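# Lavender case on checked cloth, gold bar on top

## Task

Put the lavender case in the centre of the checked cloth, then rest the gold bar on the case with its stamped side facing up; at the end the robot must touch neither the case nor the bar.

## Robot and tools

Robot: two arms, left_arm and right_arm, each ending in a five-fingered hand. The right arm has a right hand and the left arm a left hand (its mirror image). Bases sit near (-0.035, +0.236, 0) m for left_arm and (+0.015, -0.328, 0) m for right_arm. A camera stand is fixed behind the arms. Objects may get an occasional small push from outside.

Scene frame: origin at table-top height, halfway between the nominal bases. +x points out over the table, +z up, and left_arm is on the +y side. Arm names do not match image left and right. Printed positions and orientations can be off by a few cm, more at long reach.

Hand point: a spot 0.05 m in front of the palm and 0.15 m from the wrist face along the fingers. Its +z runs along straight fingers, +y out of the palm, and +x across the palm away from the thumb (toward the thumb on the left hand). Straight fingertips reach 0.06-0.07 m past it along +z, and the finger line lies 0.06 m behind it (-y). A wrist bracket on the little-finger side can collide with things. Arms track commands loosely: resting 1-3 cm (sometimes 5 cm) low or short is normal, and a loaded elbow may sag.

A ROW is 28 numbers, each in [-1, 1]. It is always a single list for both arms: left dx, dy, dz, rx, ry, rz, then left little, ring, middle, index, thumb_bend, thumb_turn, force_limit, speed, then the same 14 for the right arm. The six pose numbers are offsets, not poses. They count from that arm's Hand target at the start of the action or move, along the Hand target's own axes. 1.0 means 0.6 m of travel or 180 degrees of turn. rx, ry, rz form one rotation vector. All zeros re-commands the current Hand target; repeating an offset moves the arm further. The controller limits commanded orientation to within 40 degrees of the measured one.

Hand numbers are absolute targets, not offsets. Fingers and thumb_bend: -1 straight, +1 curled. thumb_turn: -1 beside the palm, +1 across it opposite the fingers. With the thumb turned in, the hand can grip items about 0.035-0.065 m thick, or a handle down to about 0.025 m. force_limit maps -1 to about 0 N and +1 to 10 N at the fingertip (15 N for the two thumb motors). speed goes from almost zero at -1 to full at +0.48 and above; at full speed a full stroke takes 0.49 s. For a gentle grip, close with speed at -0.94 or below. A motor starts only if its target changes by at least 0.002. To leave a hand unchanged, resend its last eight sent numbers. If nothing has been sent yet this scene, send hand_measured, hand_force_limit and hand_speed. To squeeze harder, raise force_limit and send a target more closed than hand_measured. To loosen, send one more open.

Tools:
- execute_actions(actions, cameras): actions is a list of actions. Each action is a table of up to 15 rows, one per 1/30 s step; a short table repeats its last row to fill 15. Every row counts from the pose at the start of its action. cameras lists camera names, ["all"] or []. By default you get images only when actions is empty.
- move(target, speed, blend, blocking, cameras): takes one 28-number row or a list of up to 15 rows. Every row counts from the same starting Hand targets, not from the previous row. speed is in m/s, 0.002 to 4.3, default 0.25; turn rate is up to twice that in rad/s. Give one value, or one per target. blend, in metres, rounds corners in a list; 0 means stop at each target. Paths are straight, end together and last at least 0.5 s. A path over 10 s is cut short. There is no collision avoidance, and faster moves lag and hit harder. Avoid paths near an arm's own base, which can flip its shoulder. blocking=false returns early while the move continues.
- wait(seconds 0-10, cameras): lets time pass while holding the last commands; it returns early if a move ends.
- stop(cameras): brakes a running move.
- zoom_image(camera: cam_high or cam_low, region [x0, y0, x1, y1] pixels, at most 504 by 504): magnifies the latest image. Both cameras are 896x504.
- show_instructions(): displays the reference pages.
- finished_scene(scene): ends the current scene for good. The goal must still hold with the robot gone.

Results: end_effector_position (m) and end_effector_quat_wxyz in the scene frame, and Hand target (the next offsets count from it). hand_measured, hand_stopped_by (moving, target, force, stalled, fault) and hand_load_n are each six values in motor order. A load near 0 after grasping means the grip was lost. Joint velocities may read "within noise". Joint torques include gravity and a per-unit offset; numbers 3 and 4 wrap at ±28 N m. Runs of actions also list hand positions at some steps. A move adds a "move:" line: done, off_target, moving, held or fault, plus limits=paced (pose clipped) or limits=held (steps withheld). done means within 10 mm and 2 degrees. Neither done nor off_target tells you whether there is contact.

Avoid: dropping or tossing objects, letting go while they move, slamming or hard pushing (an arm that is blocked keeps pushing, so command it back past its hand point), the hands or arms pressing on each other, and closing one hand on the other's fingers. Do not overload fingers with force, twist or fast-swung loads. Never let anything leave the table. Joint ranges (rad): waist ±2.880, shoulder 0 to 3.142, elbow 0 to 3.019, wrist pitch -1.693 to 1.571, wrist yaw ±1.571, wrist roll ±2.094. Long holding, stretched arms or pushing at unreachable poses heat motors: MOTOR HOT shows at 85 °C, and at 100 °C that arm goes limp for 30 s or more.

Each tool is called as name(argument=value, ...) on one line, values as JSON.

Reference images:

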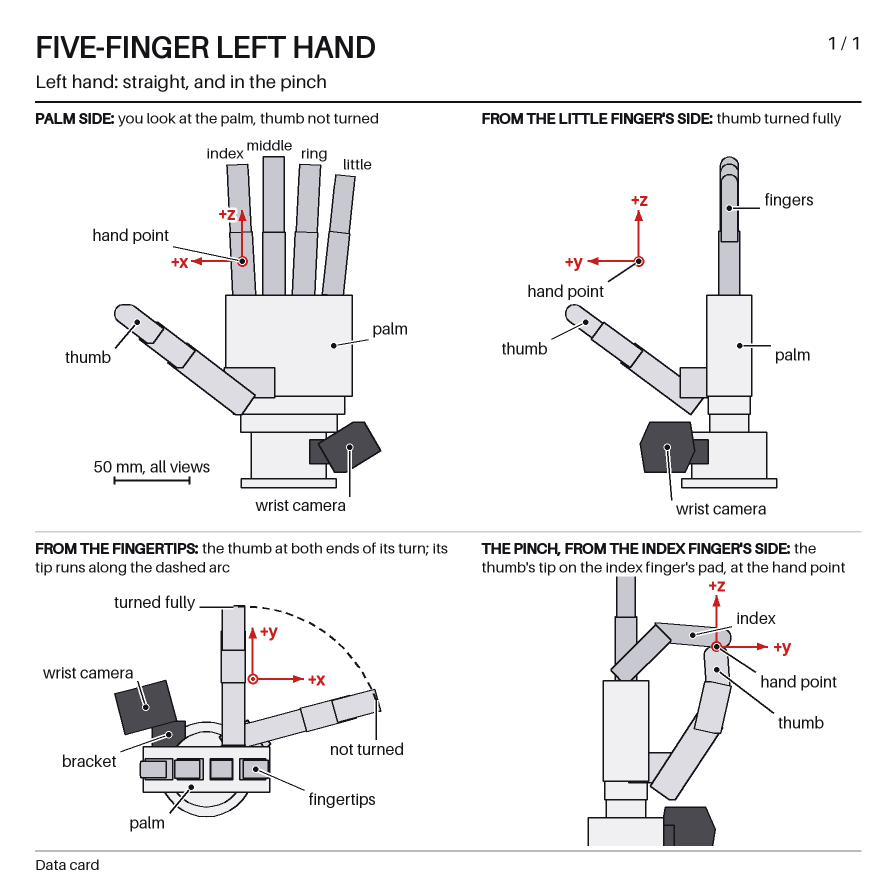

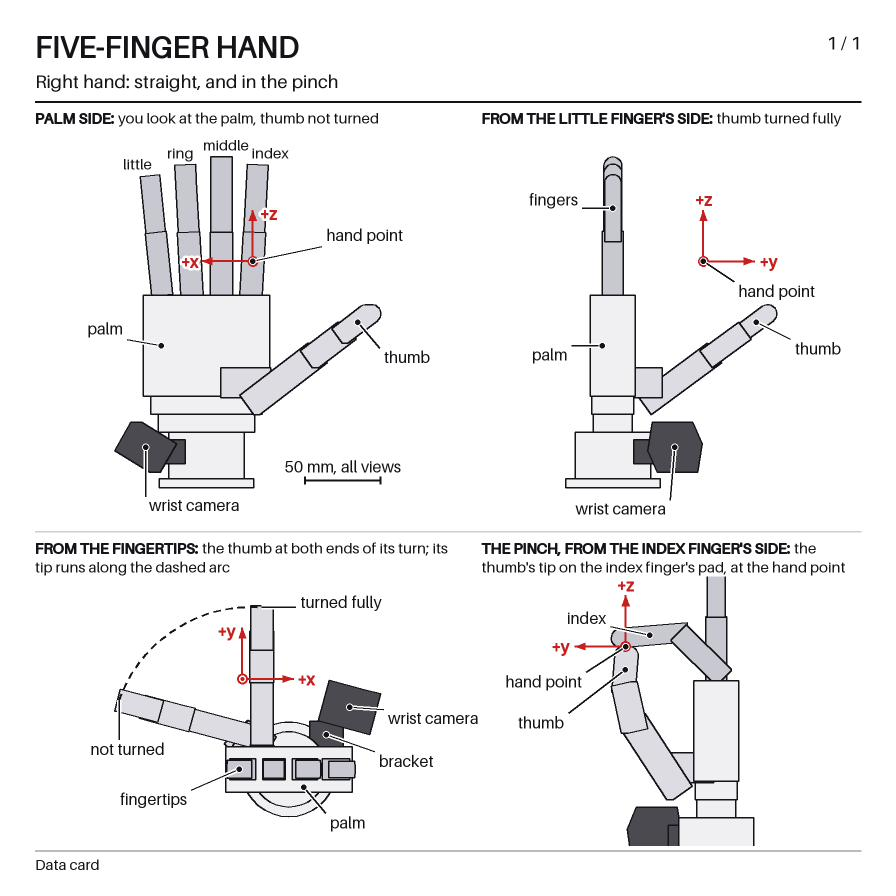

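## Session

execute_actions(actions=[])

zoom_image(camera="cam_high", region=[260, 110, 480, 360])

zoom_image(camera="cam_low", region=[360, 170, 640, 330])

Scene clock: 0.00 s.
left_arm: end_effector_position=(+0.4112, -0.0654, +0.2703) hand_measured=(-1.000, -1.000, -1.000, -1.000, -1.000, -1.000) hand_load_n=(+0.0, +0.0, +0.0, +0.0, +0.0, +0.0) hand_stopped_by=(target, target, target, target, target, target) hand_force_limit=0.00 hand_speed=-0.80 end_effector_quat_wxyz=(+0.272, -0.100, +0.660, -0.694) | right_arm: end_effector_position=(+0.0313, -0.5498, +0.2397) hand_measured=(-1.000, -1.000, -1.000, -1.000, -1.000, -1.000) hand_load_n=(+0.0, +0.0, +0.0, -0.5, +0.0, +0.0) hand_stopped_by=(target, target, target, target, target, target) hand_force_limit=0.00 hand_speed=-0.80 end_effector_quat_wxyz=(-0.317, -0.525, +0.751, -0.246)
Joint positions: left_arm=[-0.314 1.305 0.722 0.73 0.722 0.126] | right_arm=[-0.847 0.608 0.76 -1.202 0.674 -0.692]
Joint velocities: within noise
Joint torques (N m): no reading
Heat: left arm: hottest elbow 30 °C; right arm: hottest elbow 33 °C.
Hand target: left_arm +0.4163, -0.0671, +0.2854; +0.281, -0.090, +0.652, -0.698 | right_arm +0.0342, -0.5530, +0.2503; -0.315, -0.519, +0.751, -0.259

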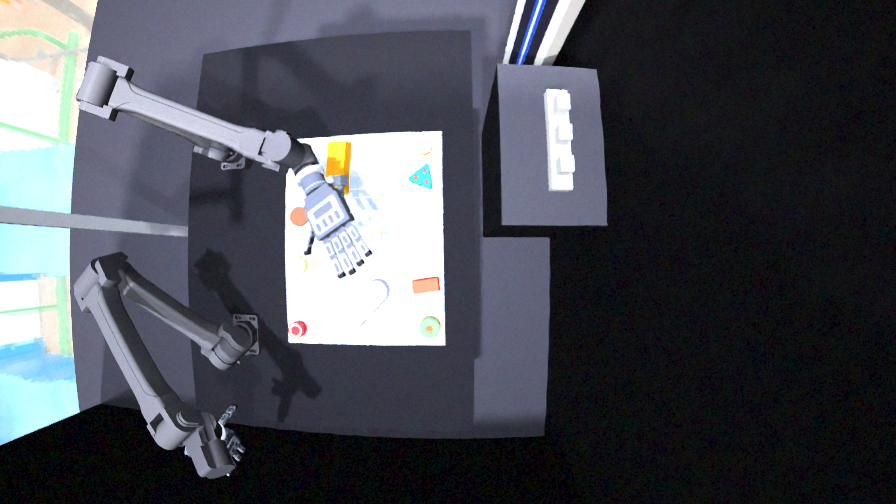

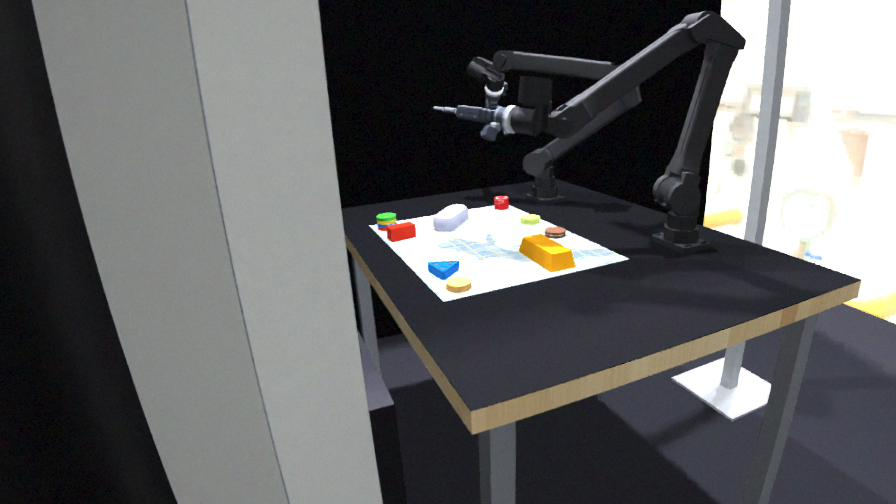

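Scaled by 2.016 from the camera's 896x504 image, which has a finer 1280x720 frame.

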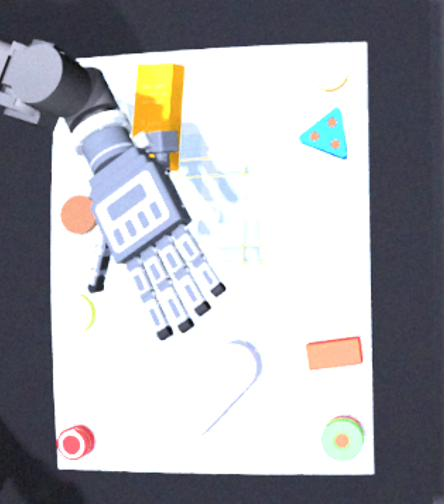

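Scaled by 1.800 from the camera's 896x504 image, which has a finer 1280x720 frame.

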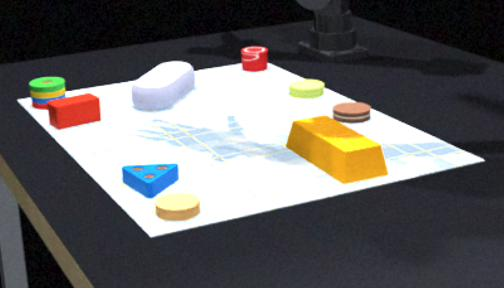

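zoom_image(camera="cam_high", region=[325, 265, 405, 345])

zoom_image(camera="cam_high", region=[305, 130, 375, 200])

Scaled by 6.300 from the camera's 896x504 image, which has a finer 1280x720 frame.

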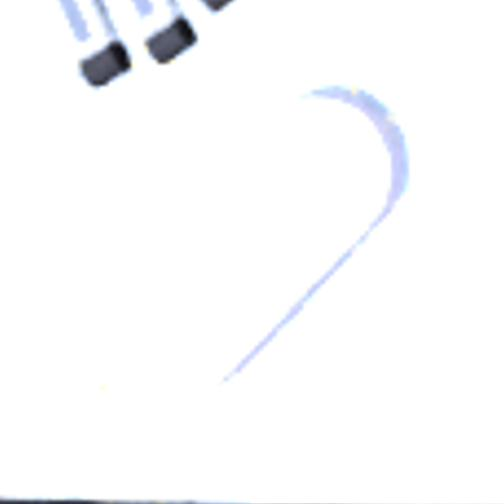

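Scaled by 7.200 from the camera's 896x504 image, which has a finer 1280x720 frame.

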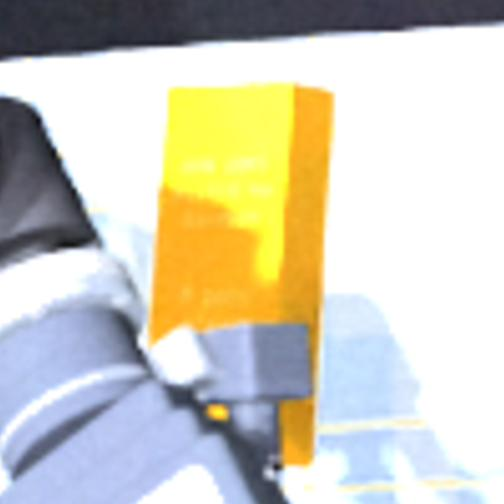

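move(target=[0.2333,0.2427,0.1698,-0.2729,-0.0564,-0.099,-1,-1,-1,-1,-1,1,0,0,0,0,0,0,0,0,-1,-1,-1,-1,-1,-1,0,-0.8], speed=0.22, cameras=["all"])

zoom_image(camera="cam_low", region=[400, 150, 540, 270])

zoom_image(camera="cam_high", region=[300, 230, 430, 350])

Scene clock: 45.17 s.
left_arm: end_effector_position=(+0.3778, -0.2054, +0.1010) hand_measured=(-1.000, -1.000, -1.000, -1.000, -1.000, +1.000) hand_load_n=(+0.0, +0.0, +0.0, +0.0, +0.0, +0.0) hand_stopped_by=(target, target, target, target, target, target) hand_force_limit=0.00 hand_speed=0.00 end_effector_quat_wxyz=(+0.159, -0.355, +0.844, -0.369) | right_arm: end_effector_position=(+0.0313, -0.5498, +0.2397) hand_measured=(-1.000, -1.000, -1.000, -1.000, -1.000, -1.000) hand_load_n=(+0.0, +0.0, +0.0, +0.0, +0.0, +0.0) hand_stopped_by=(target, target, target, target, target, target) hand_force_limit=0.00 hand_speed=-0.80 end_effector_quat_wxyz=(-0.317, -0.525, +0.751, -0.246)
Joint positions: left_arm=[-0.763 1.622 1.137 -0.258 -0.003 0.006] | right_arm=[-0.847 0.608 0.76 -1.202 0.674 -0.692]
Joint torques (N m): left_arm=[-0.97 -16.03 14.5 1.92 -0.19 0.01] | right_arm=[0.09 1.14 9.5 1.07 0.34 -0.03]
Heat: left arm: hottest elbow 35 °C; right arm: hottest elbow 41 °C.
Hand target: left_arm +0.3910, -0.2248, +0.1253; +0.165, -0.355, +0.834, -0.389 | right_arm +0.0342, -0.5530, +0.2503; -0.315, -0.519, +0.751, -0.259
Off the commanded pose: left_arm 0.034 m, 3 deg | right_arm 0.011 m, 2 deg.
move: off_target (left_arm, right_arm)

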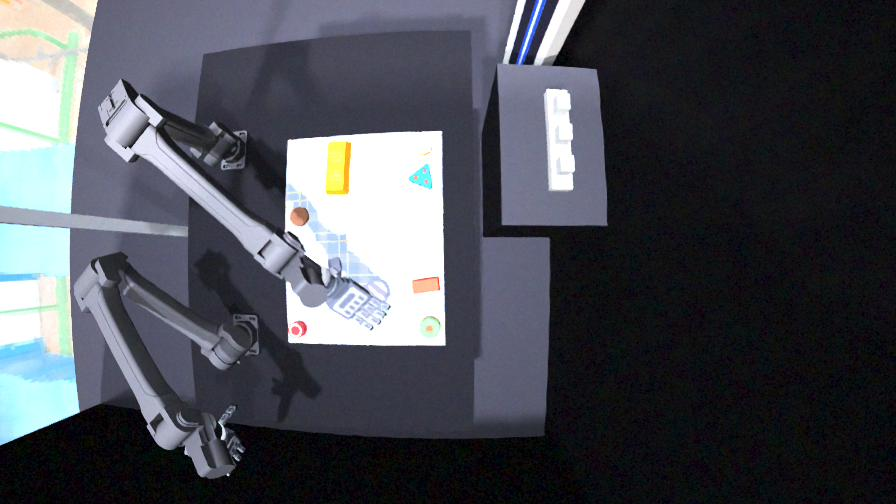

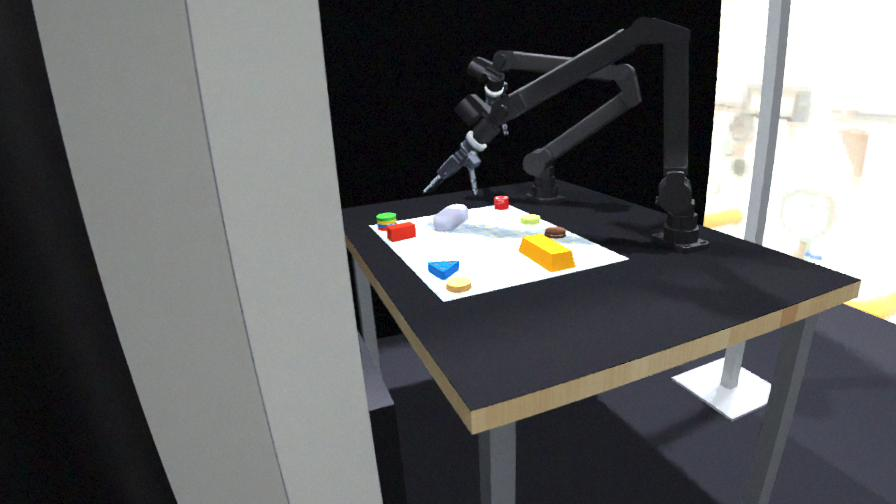

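Scaled by 3.600 from the camera's 896x504 image, which has a finer 1280x720 frame.

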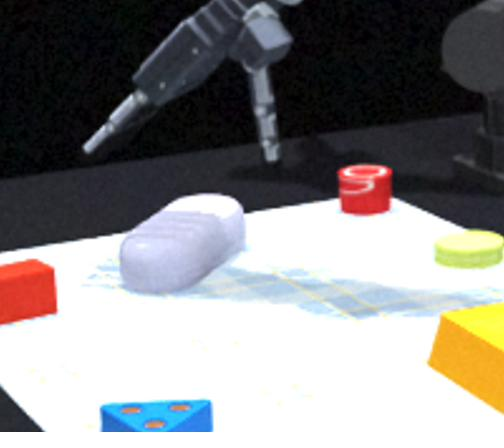

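Scaled by 3.877 from the camera's 896x504 image, which has a finer 1280x720 frame.

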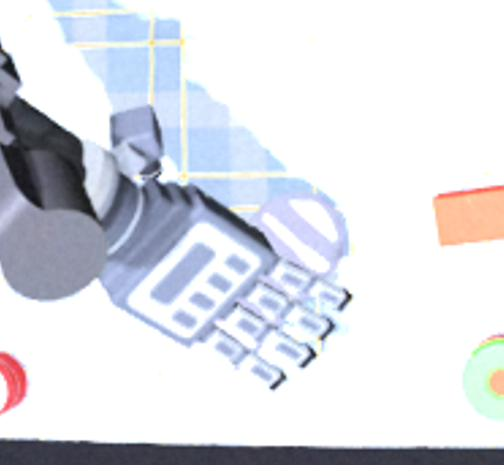

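move(target=[0.002,0.0915,0.07,0,0,0,-1,-1,-1,-1,-1,1,0,0,0,0,0,0,0,0,-1,-1,-1,-1,-1,-1,0,-0.8], speed=0.18, cameras=["all"])

zoom_image(camera="cam_low", region=[400, 150, 540, 270])

zoom_image(camera="cam_high", region=[300, 230, 430, 350])

Scene clock: 61.10 s.
left_arm: end_effector_position=(+0.3906, -0.2174, +0.0551) hand_measured=(-1.000, -1.000, -1.000, -1.000, -1.000, +1.000) hand_load_n=(+0.0, +0.0, +0.0, +0.0, +0.0, +0.0) hand_stopped_by=(target, target, target, target, target, target) hand_force_limit=0.00 hand_speed=0.00 end_effector_quat_wxyz=(+0.165, -0.354, +0.837, -0.382) | right_arm: end_effector_position=(+0.0313, -0.5498, +0.2397) hand_measured=(-1.000, -1.000, -1.000, -1.000, -1.000, -1.000) hand_load_n=(+0.0, +0.0, +0.0, +0.5, +0.0, +0.0) hand_stopped_by=(target, target, target, target, target, target) hand_force_limit=0.00 hand_speed=-0.80 end_effector_quat_wxyz=(-0.317, -0.525, +0.751, -0.246)
Joint positions: left_arm=[-0.763 1.718 1.107 -0.101 -0.005 0.004] | right_arm=[-0.847 0.608 0.76 -1.202 0.674 -0.692]
Joint torques (N m): left_arm=[-1.2 -17.38 8.34 2.99 -0.17 0.03] | right_arm=[0.38 1.08 9.63 1.09 0.36 -0.09]
Heat: left arm: hottest elbow 37 °C; right arm: hottest elbow 42 °C.
Hand target: left_arm +0.3879, -0.2236, +0.0562; +0.165, -0.355, +0.834, -0.389 | right_arm +0.0342, -0.5530, +0.2503; -0.315, -0.519, +0.751, -0.259
Off the commanded pose: left_arm 0.007 m, 1 deg | right_arm 0.011 m, 2 deg.
move: off_target (right_arm)

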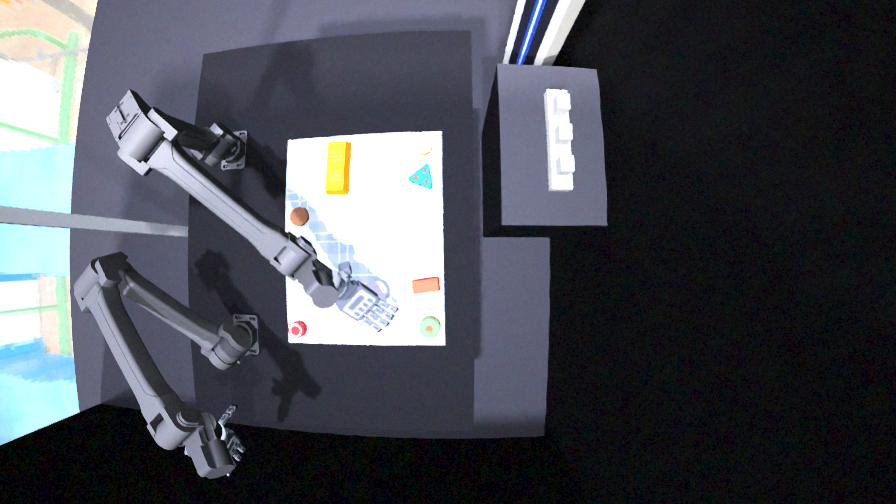

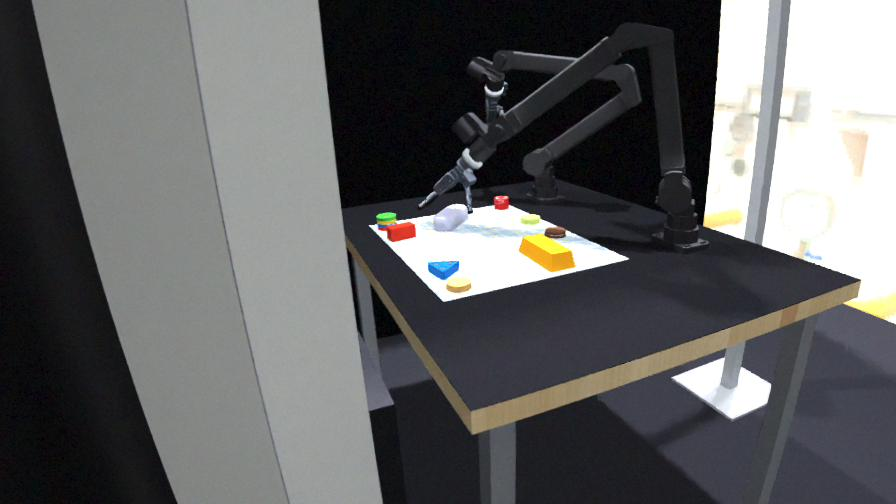

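Scaled by 3.600 from the camera's 896x504 image, which has a finer 1280x720 frame.

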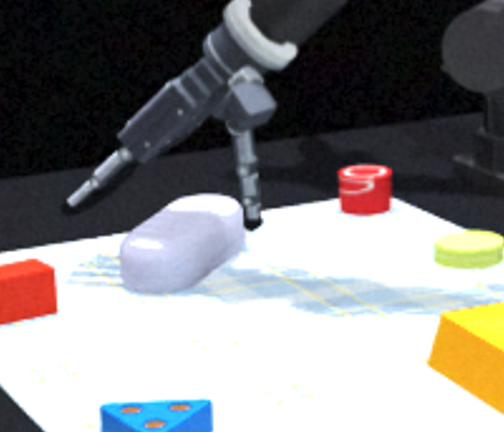

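Scaled by 3.877 from the camera's 896x504 image, which has a finer 1280x720 frame.

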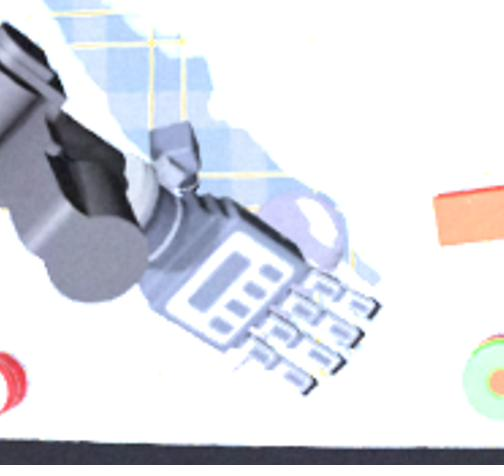

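move(target=[[0.0093,0.034,0.019,0,0,0,-1,-1,-1,-1,-1,1,0,0,0,0,0,0,0,0,-1,-1,-1,-1,-1,-1,0,-0.8],[0.0093,0.034,0.019,0,0,0,0.4,0.4,0.4,0.4,0.5,1,-0.4,-0.88,0,0,0,0,0,0,-1,-1,-1,-1,-1,-1,0,-0.8]], speed=0.15, cameras=["all"])

zoom_image(camera="cam_low", region=[400, 150, 540, 270])

zoom_image(camera="cam_high", region=[300, 230, 430, 350])

Scene clock: 77.83 s.
left_arm: end_effector_position=(+0.3870, -0.2198, +0.0410) hand_measured=(-0.310, -0.346, -0.356, -0.356, -0.674, +1.000) hand_load_n=(+4.0, +3.5, +0.5, +2.5, +11.0, +5.5) hand_stopped_by=(force, force, force, force, force, target) hand_force_limit=-0.40 hand_speed=-0.88 end_effector_quat_wxyz=(+0.169, -0.354, +0.833, -0.389) | right_arm: end_effector_position=(+0.0313, -0.5498, +0.2397) hand_measured=(-1.000, -1.000, -1.000, -1.000, -1.000, -1.000) hand_load_n=(+0.0, +0.0, +0.0, +0.0, +0.0, +0.0) hand_stopped_by=(target, target, target, target, target, target) hand_force_limit=0.00 hand_speed=-0.80 end_effector_quat_wxyz=(-0.317, -0.525, +0.751, -0.246)
Joint positions: left_arm=[-0.772 1.735 1.076 -0.036 -0.014 -0.003] | right_arm=[-0.847 0.608 0.76 -1.202 0.674 -0.692]
Joint torques (N m): left_arm=[-1.44 -16.67 7.72 2.93 -0.16 0.03] | right_arm=[-0.73 1.73 9.57 1.21 0.4 -0.11]
Heat: left arm: hottest elbow 37 °C; right arm: hottest elbow 43 °C.
Hand target: left_arm +0.3809, -0.2246, +0.0332; +0.165, -0.355, +0.834, -0.389 | right_arm +0.0342, -0.5530, +0.2503; -0.315, -0.519, +0.751, -0.259
Off the commanded pose: left_arm 0.011 m, 0 deg | right_arm 0.011 m, 2 deg.
move: off_target (left_arm, right_arm); target 2's new numbers were sent with left_arm's hand 0.011 m and 0 deg from that target

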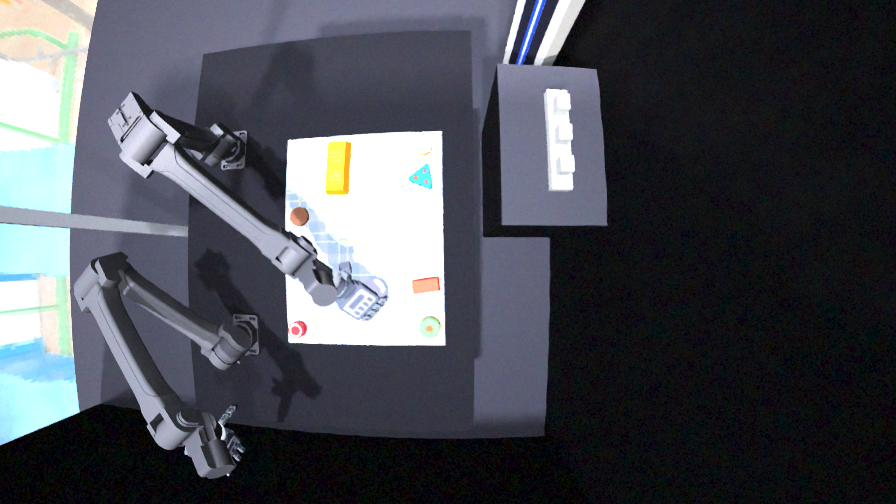

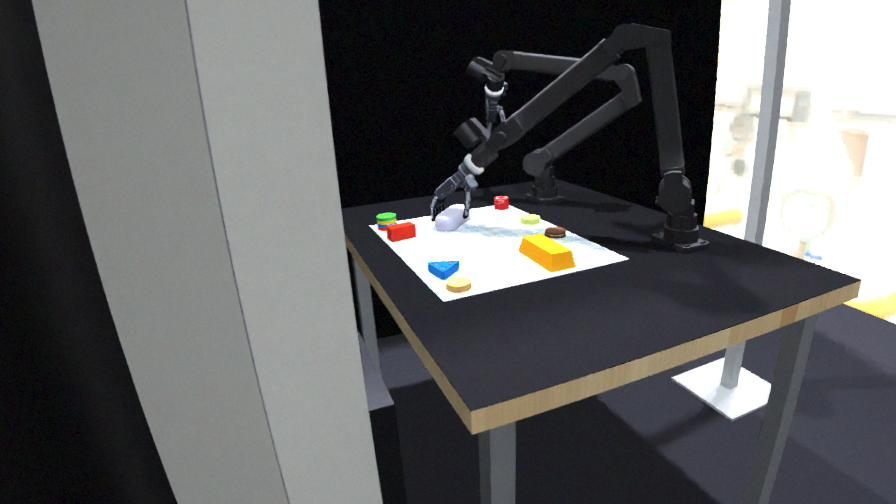

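Scaled by 3.600 from the camera's 896x504 image, which has a finer 1280x720 frame.

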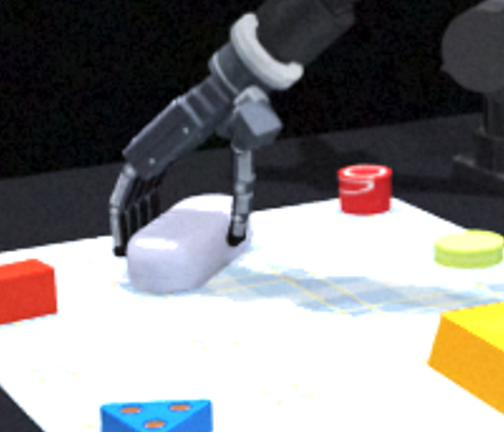

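Scaled by 3.877 from the camera's 896x504 image, which has a finer 1280x720 frame.

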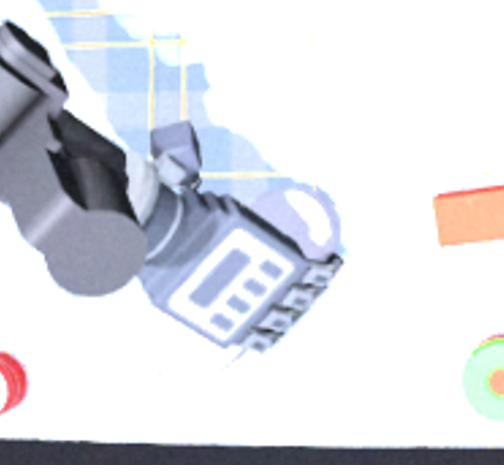

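move(target=[[0,0,0,0,0,0,0.45,0.45,0.45,0.45,0.5,1,-0.15,-0.9,0,0,0,0,0,0,-1,-1,-1,-1,-1,-1,0,-0.8],[0,-0.1085,-0.0911,0,0,0,0.45,0.45,0.45,0.45,0.5,1,-0.15,-0.9,0,0,0,0,0,0,-1,-1,-1,-1,-1,-1,0,-0.8],[-0.2163,0.0158,-0.2442,0,-0.0766,-0.0643,0.45,0.45,0.45,0.45,0.5,1,-0.15,-0.9,0,0,0,0,0,0,-1,-1,-1,-1,-1,-1,0,-0.8]], speed=0.15, blend=[0,0.03,0], cameras=["all"])

zoom_image(camera="cam_low", region=[400, 160, 560, 270])

zoom_image(camera="cam_high", region=[300, 180, 420, 290])

Scene clock: 101.00 s.
left_arm: end_effector_position=(+0.3851, -0.0505, +0.1116) hand_measured=(-0.294, -0.338, -0.340, -0.340, -0.674, +1.000) hand_load_n=(+5.0, +1.0, +4.5, +5.5, +18.0, +5.5) hand_stopped_by=(force, force, force, force, force, target) hand_force_limit=-0.15 hand_speed=-0.90 end_effector_quat_wxyz=(+0.221, -0.475, +0.776, -0.350) | right_arm: end_effector_position=(+0.0313, -0.5498, +0.2397) hand_measured=(-1.000, -1.000, -1.000, -1.000, -1.000, -1.000) hand_load_n=(+0.0, +0.0, +0.0, +0.0, +0.0, +0.0) hand_stopped_by=(target, target, target, target, target, target) hand_force_limit=0.00 hand_speed=-0.80 end_effector_quat_wxyz=(-0.317, -0.525, +0.751, -0.246)
Joint positions: left_arm=[-0.555 1.356 0.861 -0.225 -0.079 -0.054] | right_arm=[-0.847 0.608 0.76 -1.202 0.674 -0.692]
Joint torques (N m): left_arm=[0.03 -13.92 8.66 2.35 -0.1 0.02] | right_arm=[-0.62 0.73 9.58 1.37 0.31 -0.04]
Heat: left arm: hottest elbow 35 °C; right arm: hottest elbow 43 °C.
Hand target: left_arm +0.3856, -0.0490, +0.1200; +0.224, -0.481, +0.768, -0.358 | right_arm +0.0342, -0.5530, +0.2503; -0.315, -0.519, +0.751, -0.259
Off the commanded pose: left_arm 0.009 m, 1 deg | right_arm 0.011 m, 2 deg.
move: off_target (right_arm)

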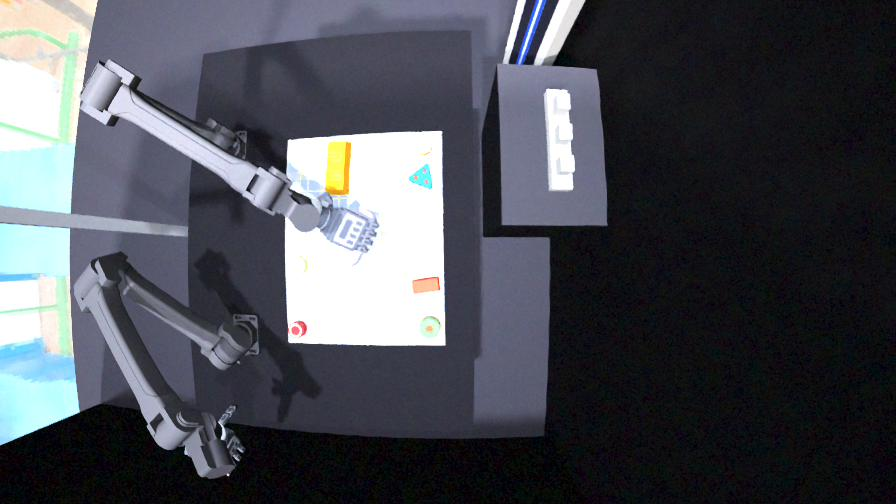

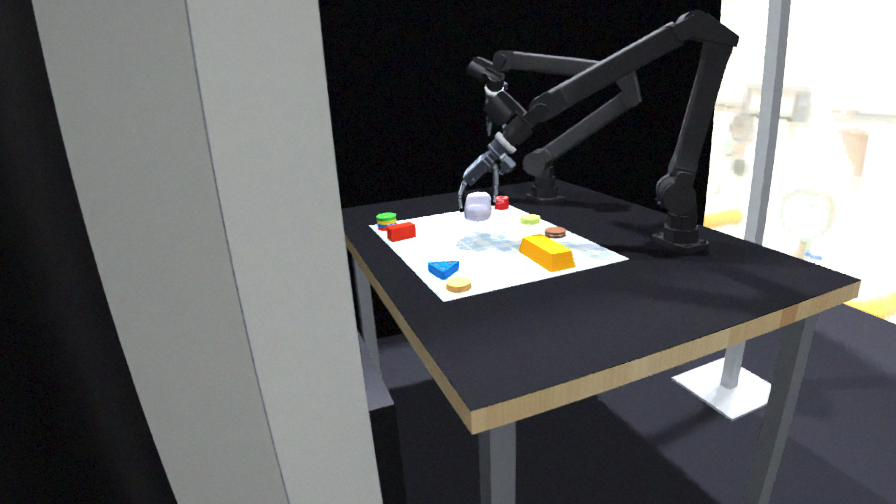

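Scaled by 3.150 from the camera's 896x504 image, which has a finer 1280x720 frame.

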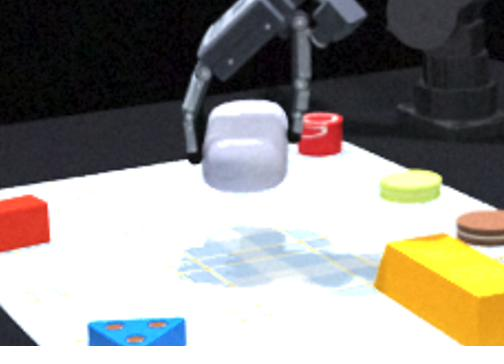

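Scaled by 4.200 from the camera's 896x504 image, which has a finer 1280x720 frame.

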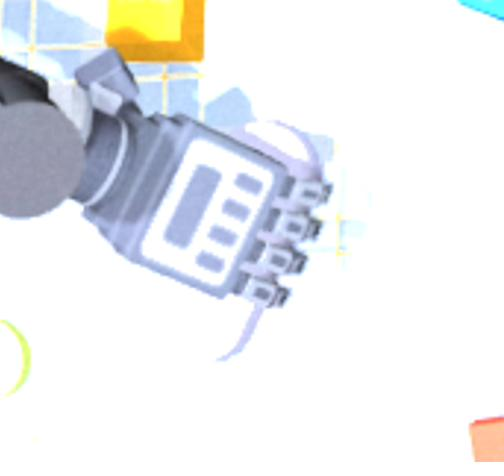

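move(target=[[-0.0075,0.1095,0.0872,0,0,0,0.45,0.45,0.45,0.45,0.5,1,-0.15,-0.9,0,0,0,0,0,0,-1,-1,-1,-1,-1,-1,0,-0.8],[-0.0075,0.1095,0.0872,0,0,0,-1,-1,-1,-1,-1,1,-0.15,-0.5,0,0,0,0,0,0,-1,-1,-1,-1,-1,-1,0,-0.8],[-0.0075,0.0023,-0.0028,0,0,0,-1,-1,-1,-1,-1,1,-0.15,-0.5,0,0,0,0,0,0,-1,-1,-1,-1,-1,-1,0,-0.8],[-0.2325,0.193,-0.191,0,-0.0979,-0.0822,-1,-1,-1,-1,-1,1,-0.15,-0.5,0,0,0,0,0,0,-1,-1,-1,-1,-1,-1,0,-0.8]], speed=[0.07,0.07,0.15,0.25], blend=[0,0,0.03,0], cameras=["all"])

zoom_image(camera="cam_high", region=[320, 195, 400, 275])

zoom_image(camera="cam_high", region=[280, 110, 400, 230])

zoom_image(camera="cam_low", region=[440, 170, 600, 280])

Scene clock: 132.60 s.
left_arm: end_effector_position=(+0.3039, +0.1458, +0.1088) hand_measured=(-1.000, -1.000, -1.000, -1.000, -1.000, +1.000) hand_load_n=(+0.0, +0.0, +0.0, +0.0, +0.0, +0.0) hand_stopped_by=(target, target, target, target, target, target) hand_force_limit=-0.15 hand_speed=-0.50 end_effector_quat_wxyz=(-0.294, +0.621, -0.657, +0.310) | right_arm: end_effector_position=(+0.0313, -0.5498, +0.2397) hand_measured=(-1.000, -1.000, -1.000, -1.000, -1.000, -1.000) hand_load_n=(+0.0, +0.0, +0.0, +0.0, +0.0, +0.0) hand_stopped_by=(target, target, target, target, target, target) hand_force_limit=0.00 hand_speed=-0.80 end_effector_quat_wxyz=(-0.317, -0.525, +0.751, -0.246)
Joint positions: left_arm=[-0.223 0.841 0.488 -0.342 -0.136 -0.111] | right_arm=[-0.847 0.608 0.76 -1.202 0.674 -0.692]
Joint torques (N m): left_arm=[0.26 -4.72 9.07 2.04 0.05 0.16] | right_arm=[-0.26 1.49 9.66 1.1 0.35 -0.18]
Heat: left arm: hottest elbow 36 °C; right arm: hottest elbow 44 °C.
Hand target: left_arm +0.3009, +0.1475, +0.1050; -0.291, +0.625, -0.657, +0.306 | right_arm +0.0342, -0.5530, +0.2503; -0.315, -0.519, +0.751, -0.259
Off the commanded pose: left_arm 0.005 m, 1 deg | right_arm 0.011 m, 2 deg.
move: off_target (right_arm)

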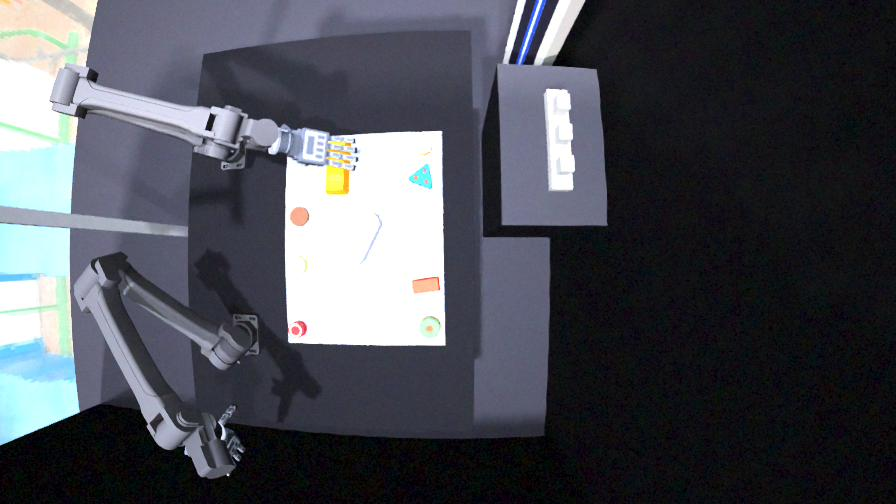

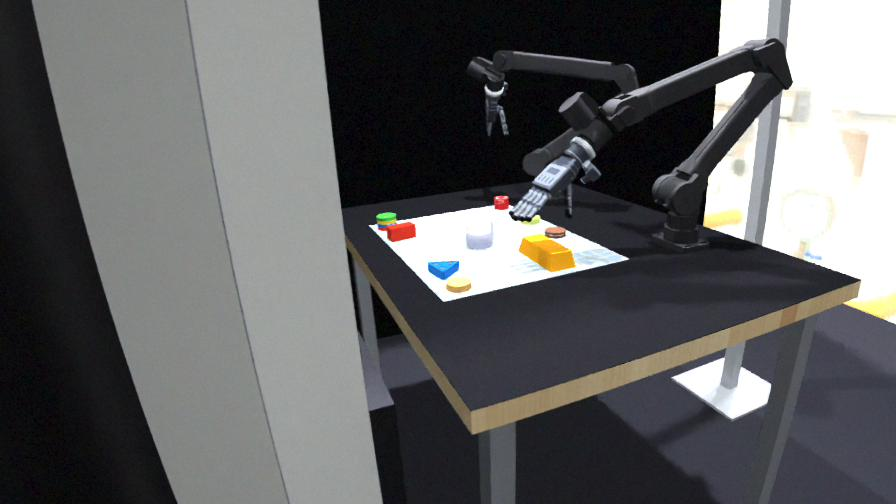

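Scaled by 6.300 from the camera's 896x504 image, which has a finer 1280x720 frame.

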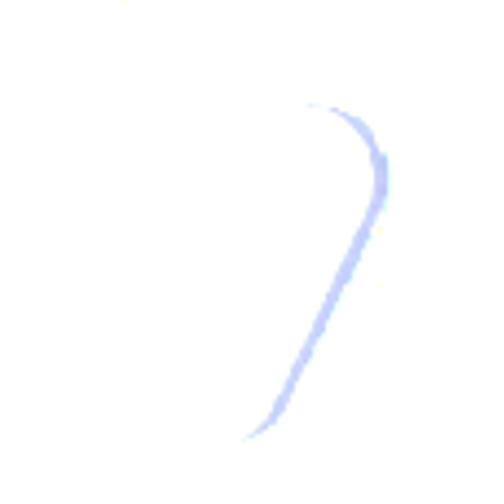

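Scaled by 4.200 from the camera's 896x504 image, which has a finer 1280x720 frame.

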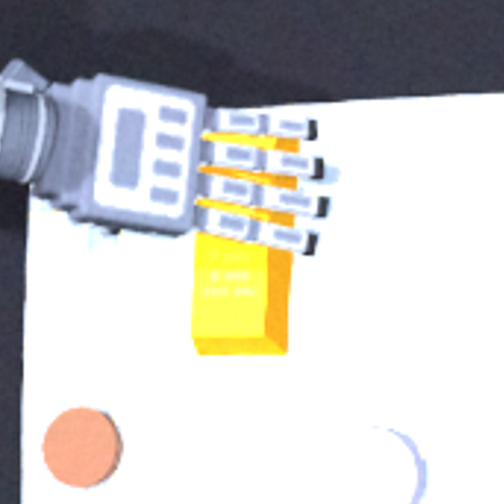

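Scaled by 3.150 from the camera's 896x504 image, which has a finer 1280x720 frame.

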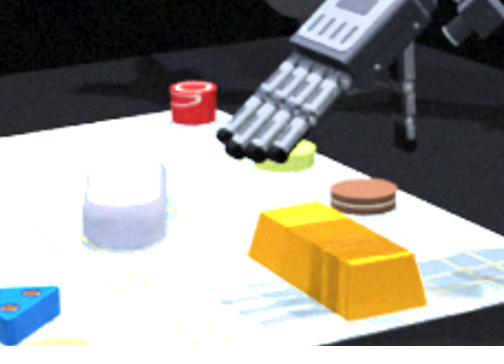

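move(target=[0.0015,0.086,0.0765,0,0,0,-1,-1,-1,-1,-1,1,-0.15,-0.5,0,0,0,0,0,0,-1,-1,-1,-1,-1,-1,0,-0.8], speed=0.15, cameras=["all"])

zoom_image(camera="cam_high", region=[280, 110, 400, 230])

zoom_image(camera="cam_low", region=[440, 170, 600, 280])

Scene clock: 150.57 s.
left_arm: end_effector_position=(+0.3010, +0.1464, +0.0356) hand_measured=(-1.000, -1.000, -1.000, -1.000, -1.000, +1.000) hand_load_n=(+0.0, +0.0, +0.0, +0.0, +0.0, +0.0) hand_stopped_by=(target, target, target, target, target, target) hand_force_limit=-0.15 hand_speed=-0.50 end_effector_quat_wxyz=(-0.289, +0.624, -0.661, +0.302) | right_arm: end_effector_position=(+0.0313, -0.5498, +0.2397) hand_measured=(-1.000, -1.000, -1.000, -1.000, -1.000, -1.000) hand_load_n=(+0.0, +0.0, +0.0, +0.0, +0.0, +0.0) hand_stopped_by=(target, target, target, target, target, target) hand_force_limit=0.00 hand_speed=-0.80 end_effector_quat_wxyz=(-0.317, -0.525, +0.751, -0.246)
Joint positions: left_arm=[-0.223 1.001 0.357 -0.073 -0.136 -0.111] | right_arm=[-0.847 0.608 0.76 -1.202 0.674 -0.692]
Joint torques (N m): left_arm=[-0.21 -5.36 8.01 2.96 -0.04 0.13] | right_arm=[-0.15 1.55 9.7 1.25 0.32 -0.12]
Heat: left arm: hottest elbow 35 °C; right arm: hottest elbow 44 °C.
Hand target: left_arm +0.3027, +0.1464, +0.0359; -0.291, +0.625, -0.657, +0.306 | right_arm +0.0342, -0.5530, +0.2503; -0.315, -0.519, +0.751, -0.259
Off the commanded pose: left_arm 0.002 m, 1 deg | right_arm 0.011 m, 2 deg.
move: off_target (right_arm)

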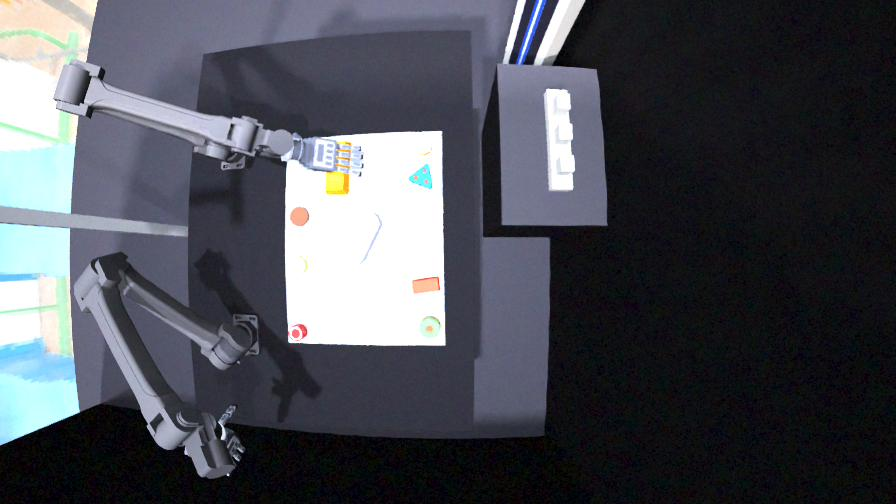

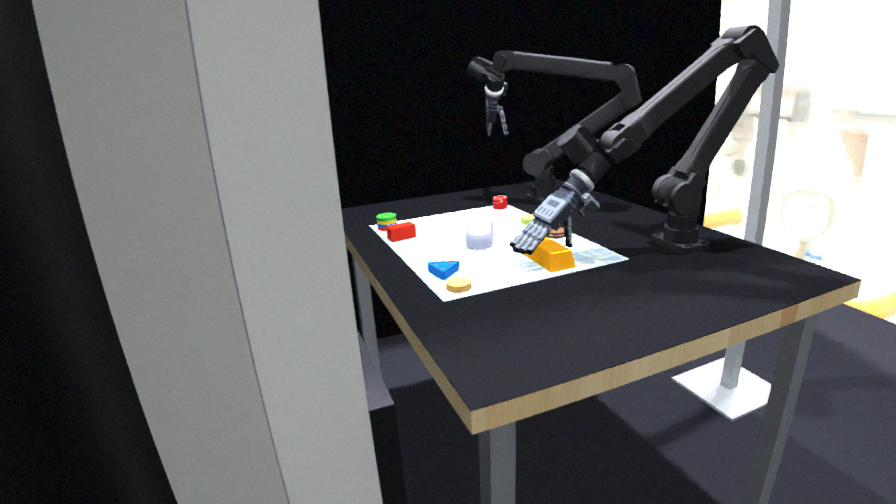

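Scaled by 4.200 from the camera's 896x504 image, which has a finer 1280x720 frame.

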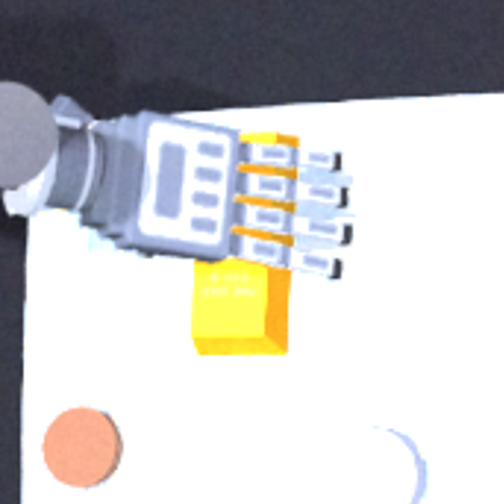

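Scaled by 3.150 from the camera's 896x504 image, which has a finer 1280x720 frame.

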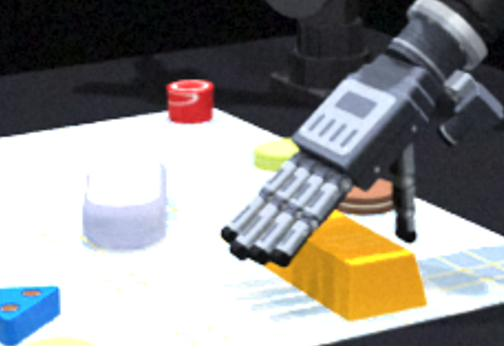

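move(target=[[0,0,0,0,0,0,0.4,0.4,0.4,0.4,0.5,1,-0.4,-0.88,0,0,0,0,0,0,-1,-1,-1,-1,-1,-1,0,-0.8],[0,0,0,0,0,0,0.45,0.45,0.45,0.45,0.5,1,-0.1,-0.9,0,0,0,0,0,0,-1,-1,-1,-1,-1,-1,0,-0.8]], speed=0.15, cameras=["all"])

zoom_image(camera="cam_high", region=[280, 110, 400, 230])

zoom_image(camera="cam_low", region=[440, 170, 600, 280])

Scene clock: 166.03 s.
left_arm: end_effector_position=(+0.3019, +0.1462, +0.0363) hand_measured=(-0.210, -0.240, -0.272, -0.260, -0.632, +1.000) hand_load_n=(+0.0, +8.5, +4.5, +4.5, +16.0, +4.0) hand_stopped_by=(force, force, force, force, force, target) hand_force_limit=-0.10 hand_speed=-0.90 end_effector_quat_wxyz=(-0.290, +0.623, -0.660, +0.303) | right_arm: end_effector_position=(+0.0313, -0.5498, +0.2397) hand_measured=(-1.000, -1.000, -1.000, -1.000, -1.000, -1.000) hand_load_n=(+0.0, +0.0, +0.0, +0.0, +0.0, +0.0) hand_stopped_by=(target, target, target, target, target, target) hand_force_limit=0.00 hand_speed=-0.80 end_effector_quat_wxyz=(-0.317, -0.525, +0.751, -0.246)
Joint positions: left_arm=[-0.223 1.001 0.357 -0.069 -0.136 -0.111] | right_arm=[-0.847 0.608 0.76 -1.202 0.674 -0.692]
Joint torques (N m): left_arm=[-0.03 -5.42 8.05 2.81 -0.04 0.12] | right_arm=[-0.62 1.38 9.65 1.09 0.36 -0.12]
Heat: left arm: hottest elbow 35 °C; right arm: hottest elbow 44 °C.
Hand target: left_arm +0.3027, +0.1464, +0.0359; -0.291, +0.625, -0.657, +0.306 | right_arm +0.0342, -0.5530, +0.2503; -0.315, -0.519, +0.751, -0.259
Off the commanded pose: left_arm 0.001 m, 1 deg | right_arm 0.011 m, 2 deg.
move: off_target (right_arm)

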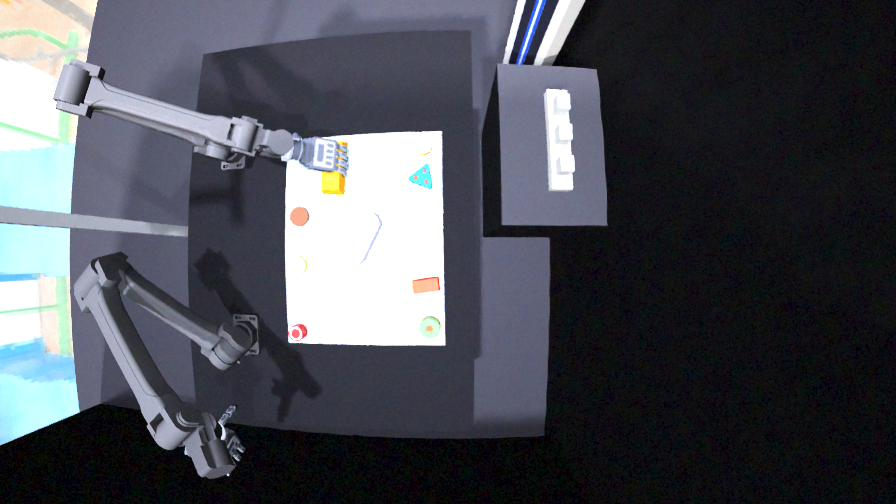

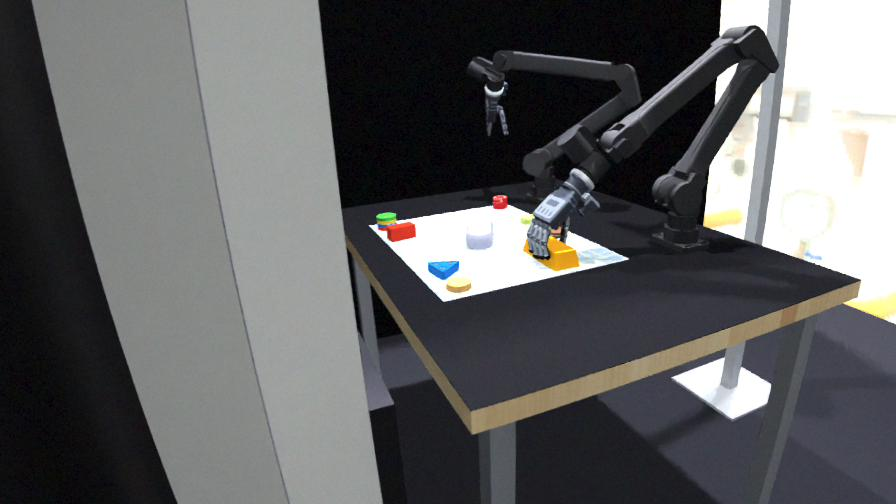

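Scaled by 4.200 from the camera's 896x504 image, which has a finer 1280x720 frame.

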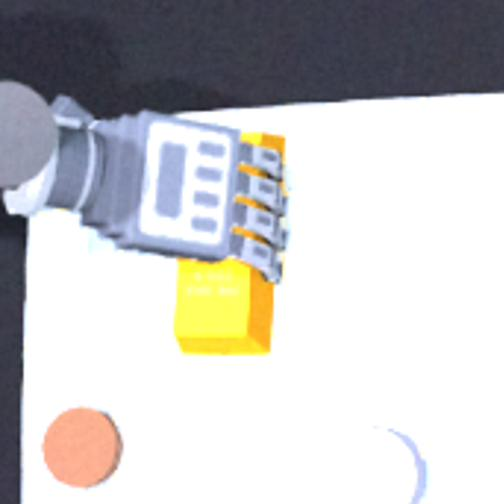

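Scaled by 3.150 from the camera's 896x504 image, which has a finer 1280x720 frame.

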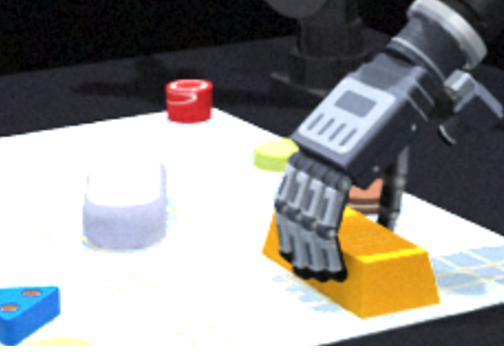

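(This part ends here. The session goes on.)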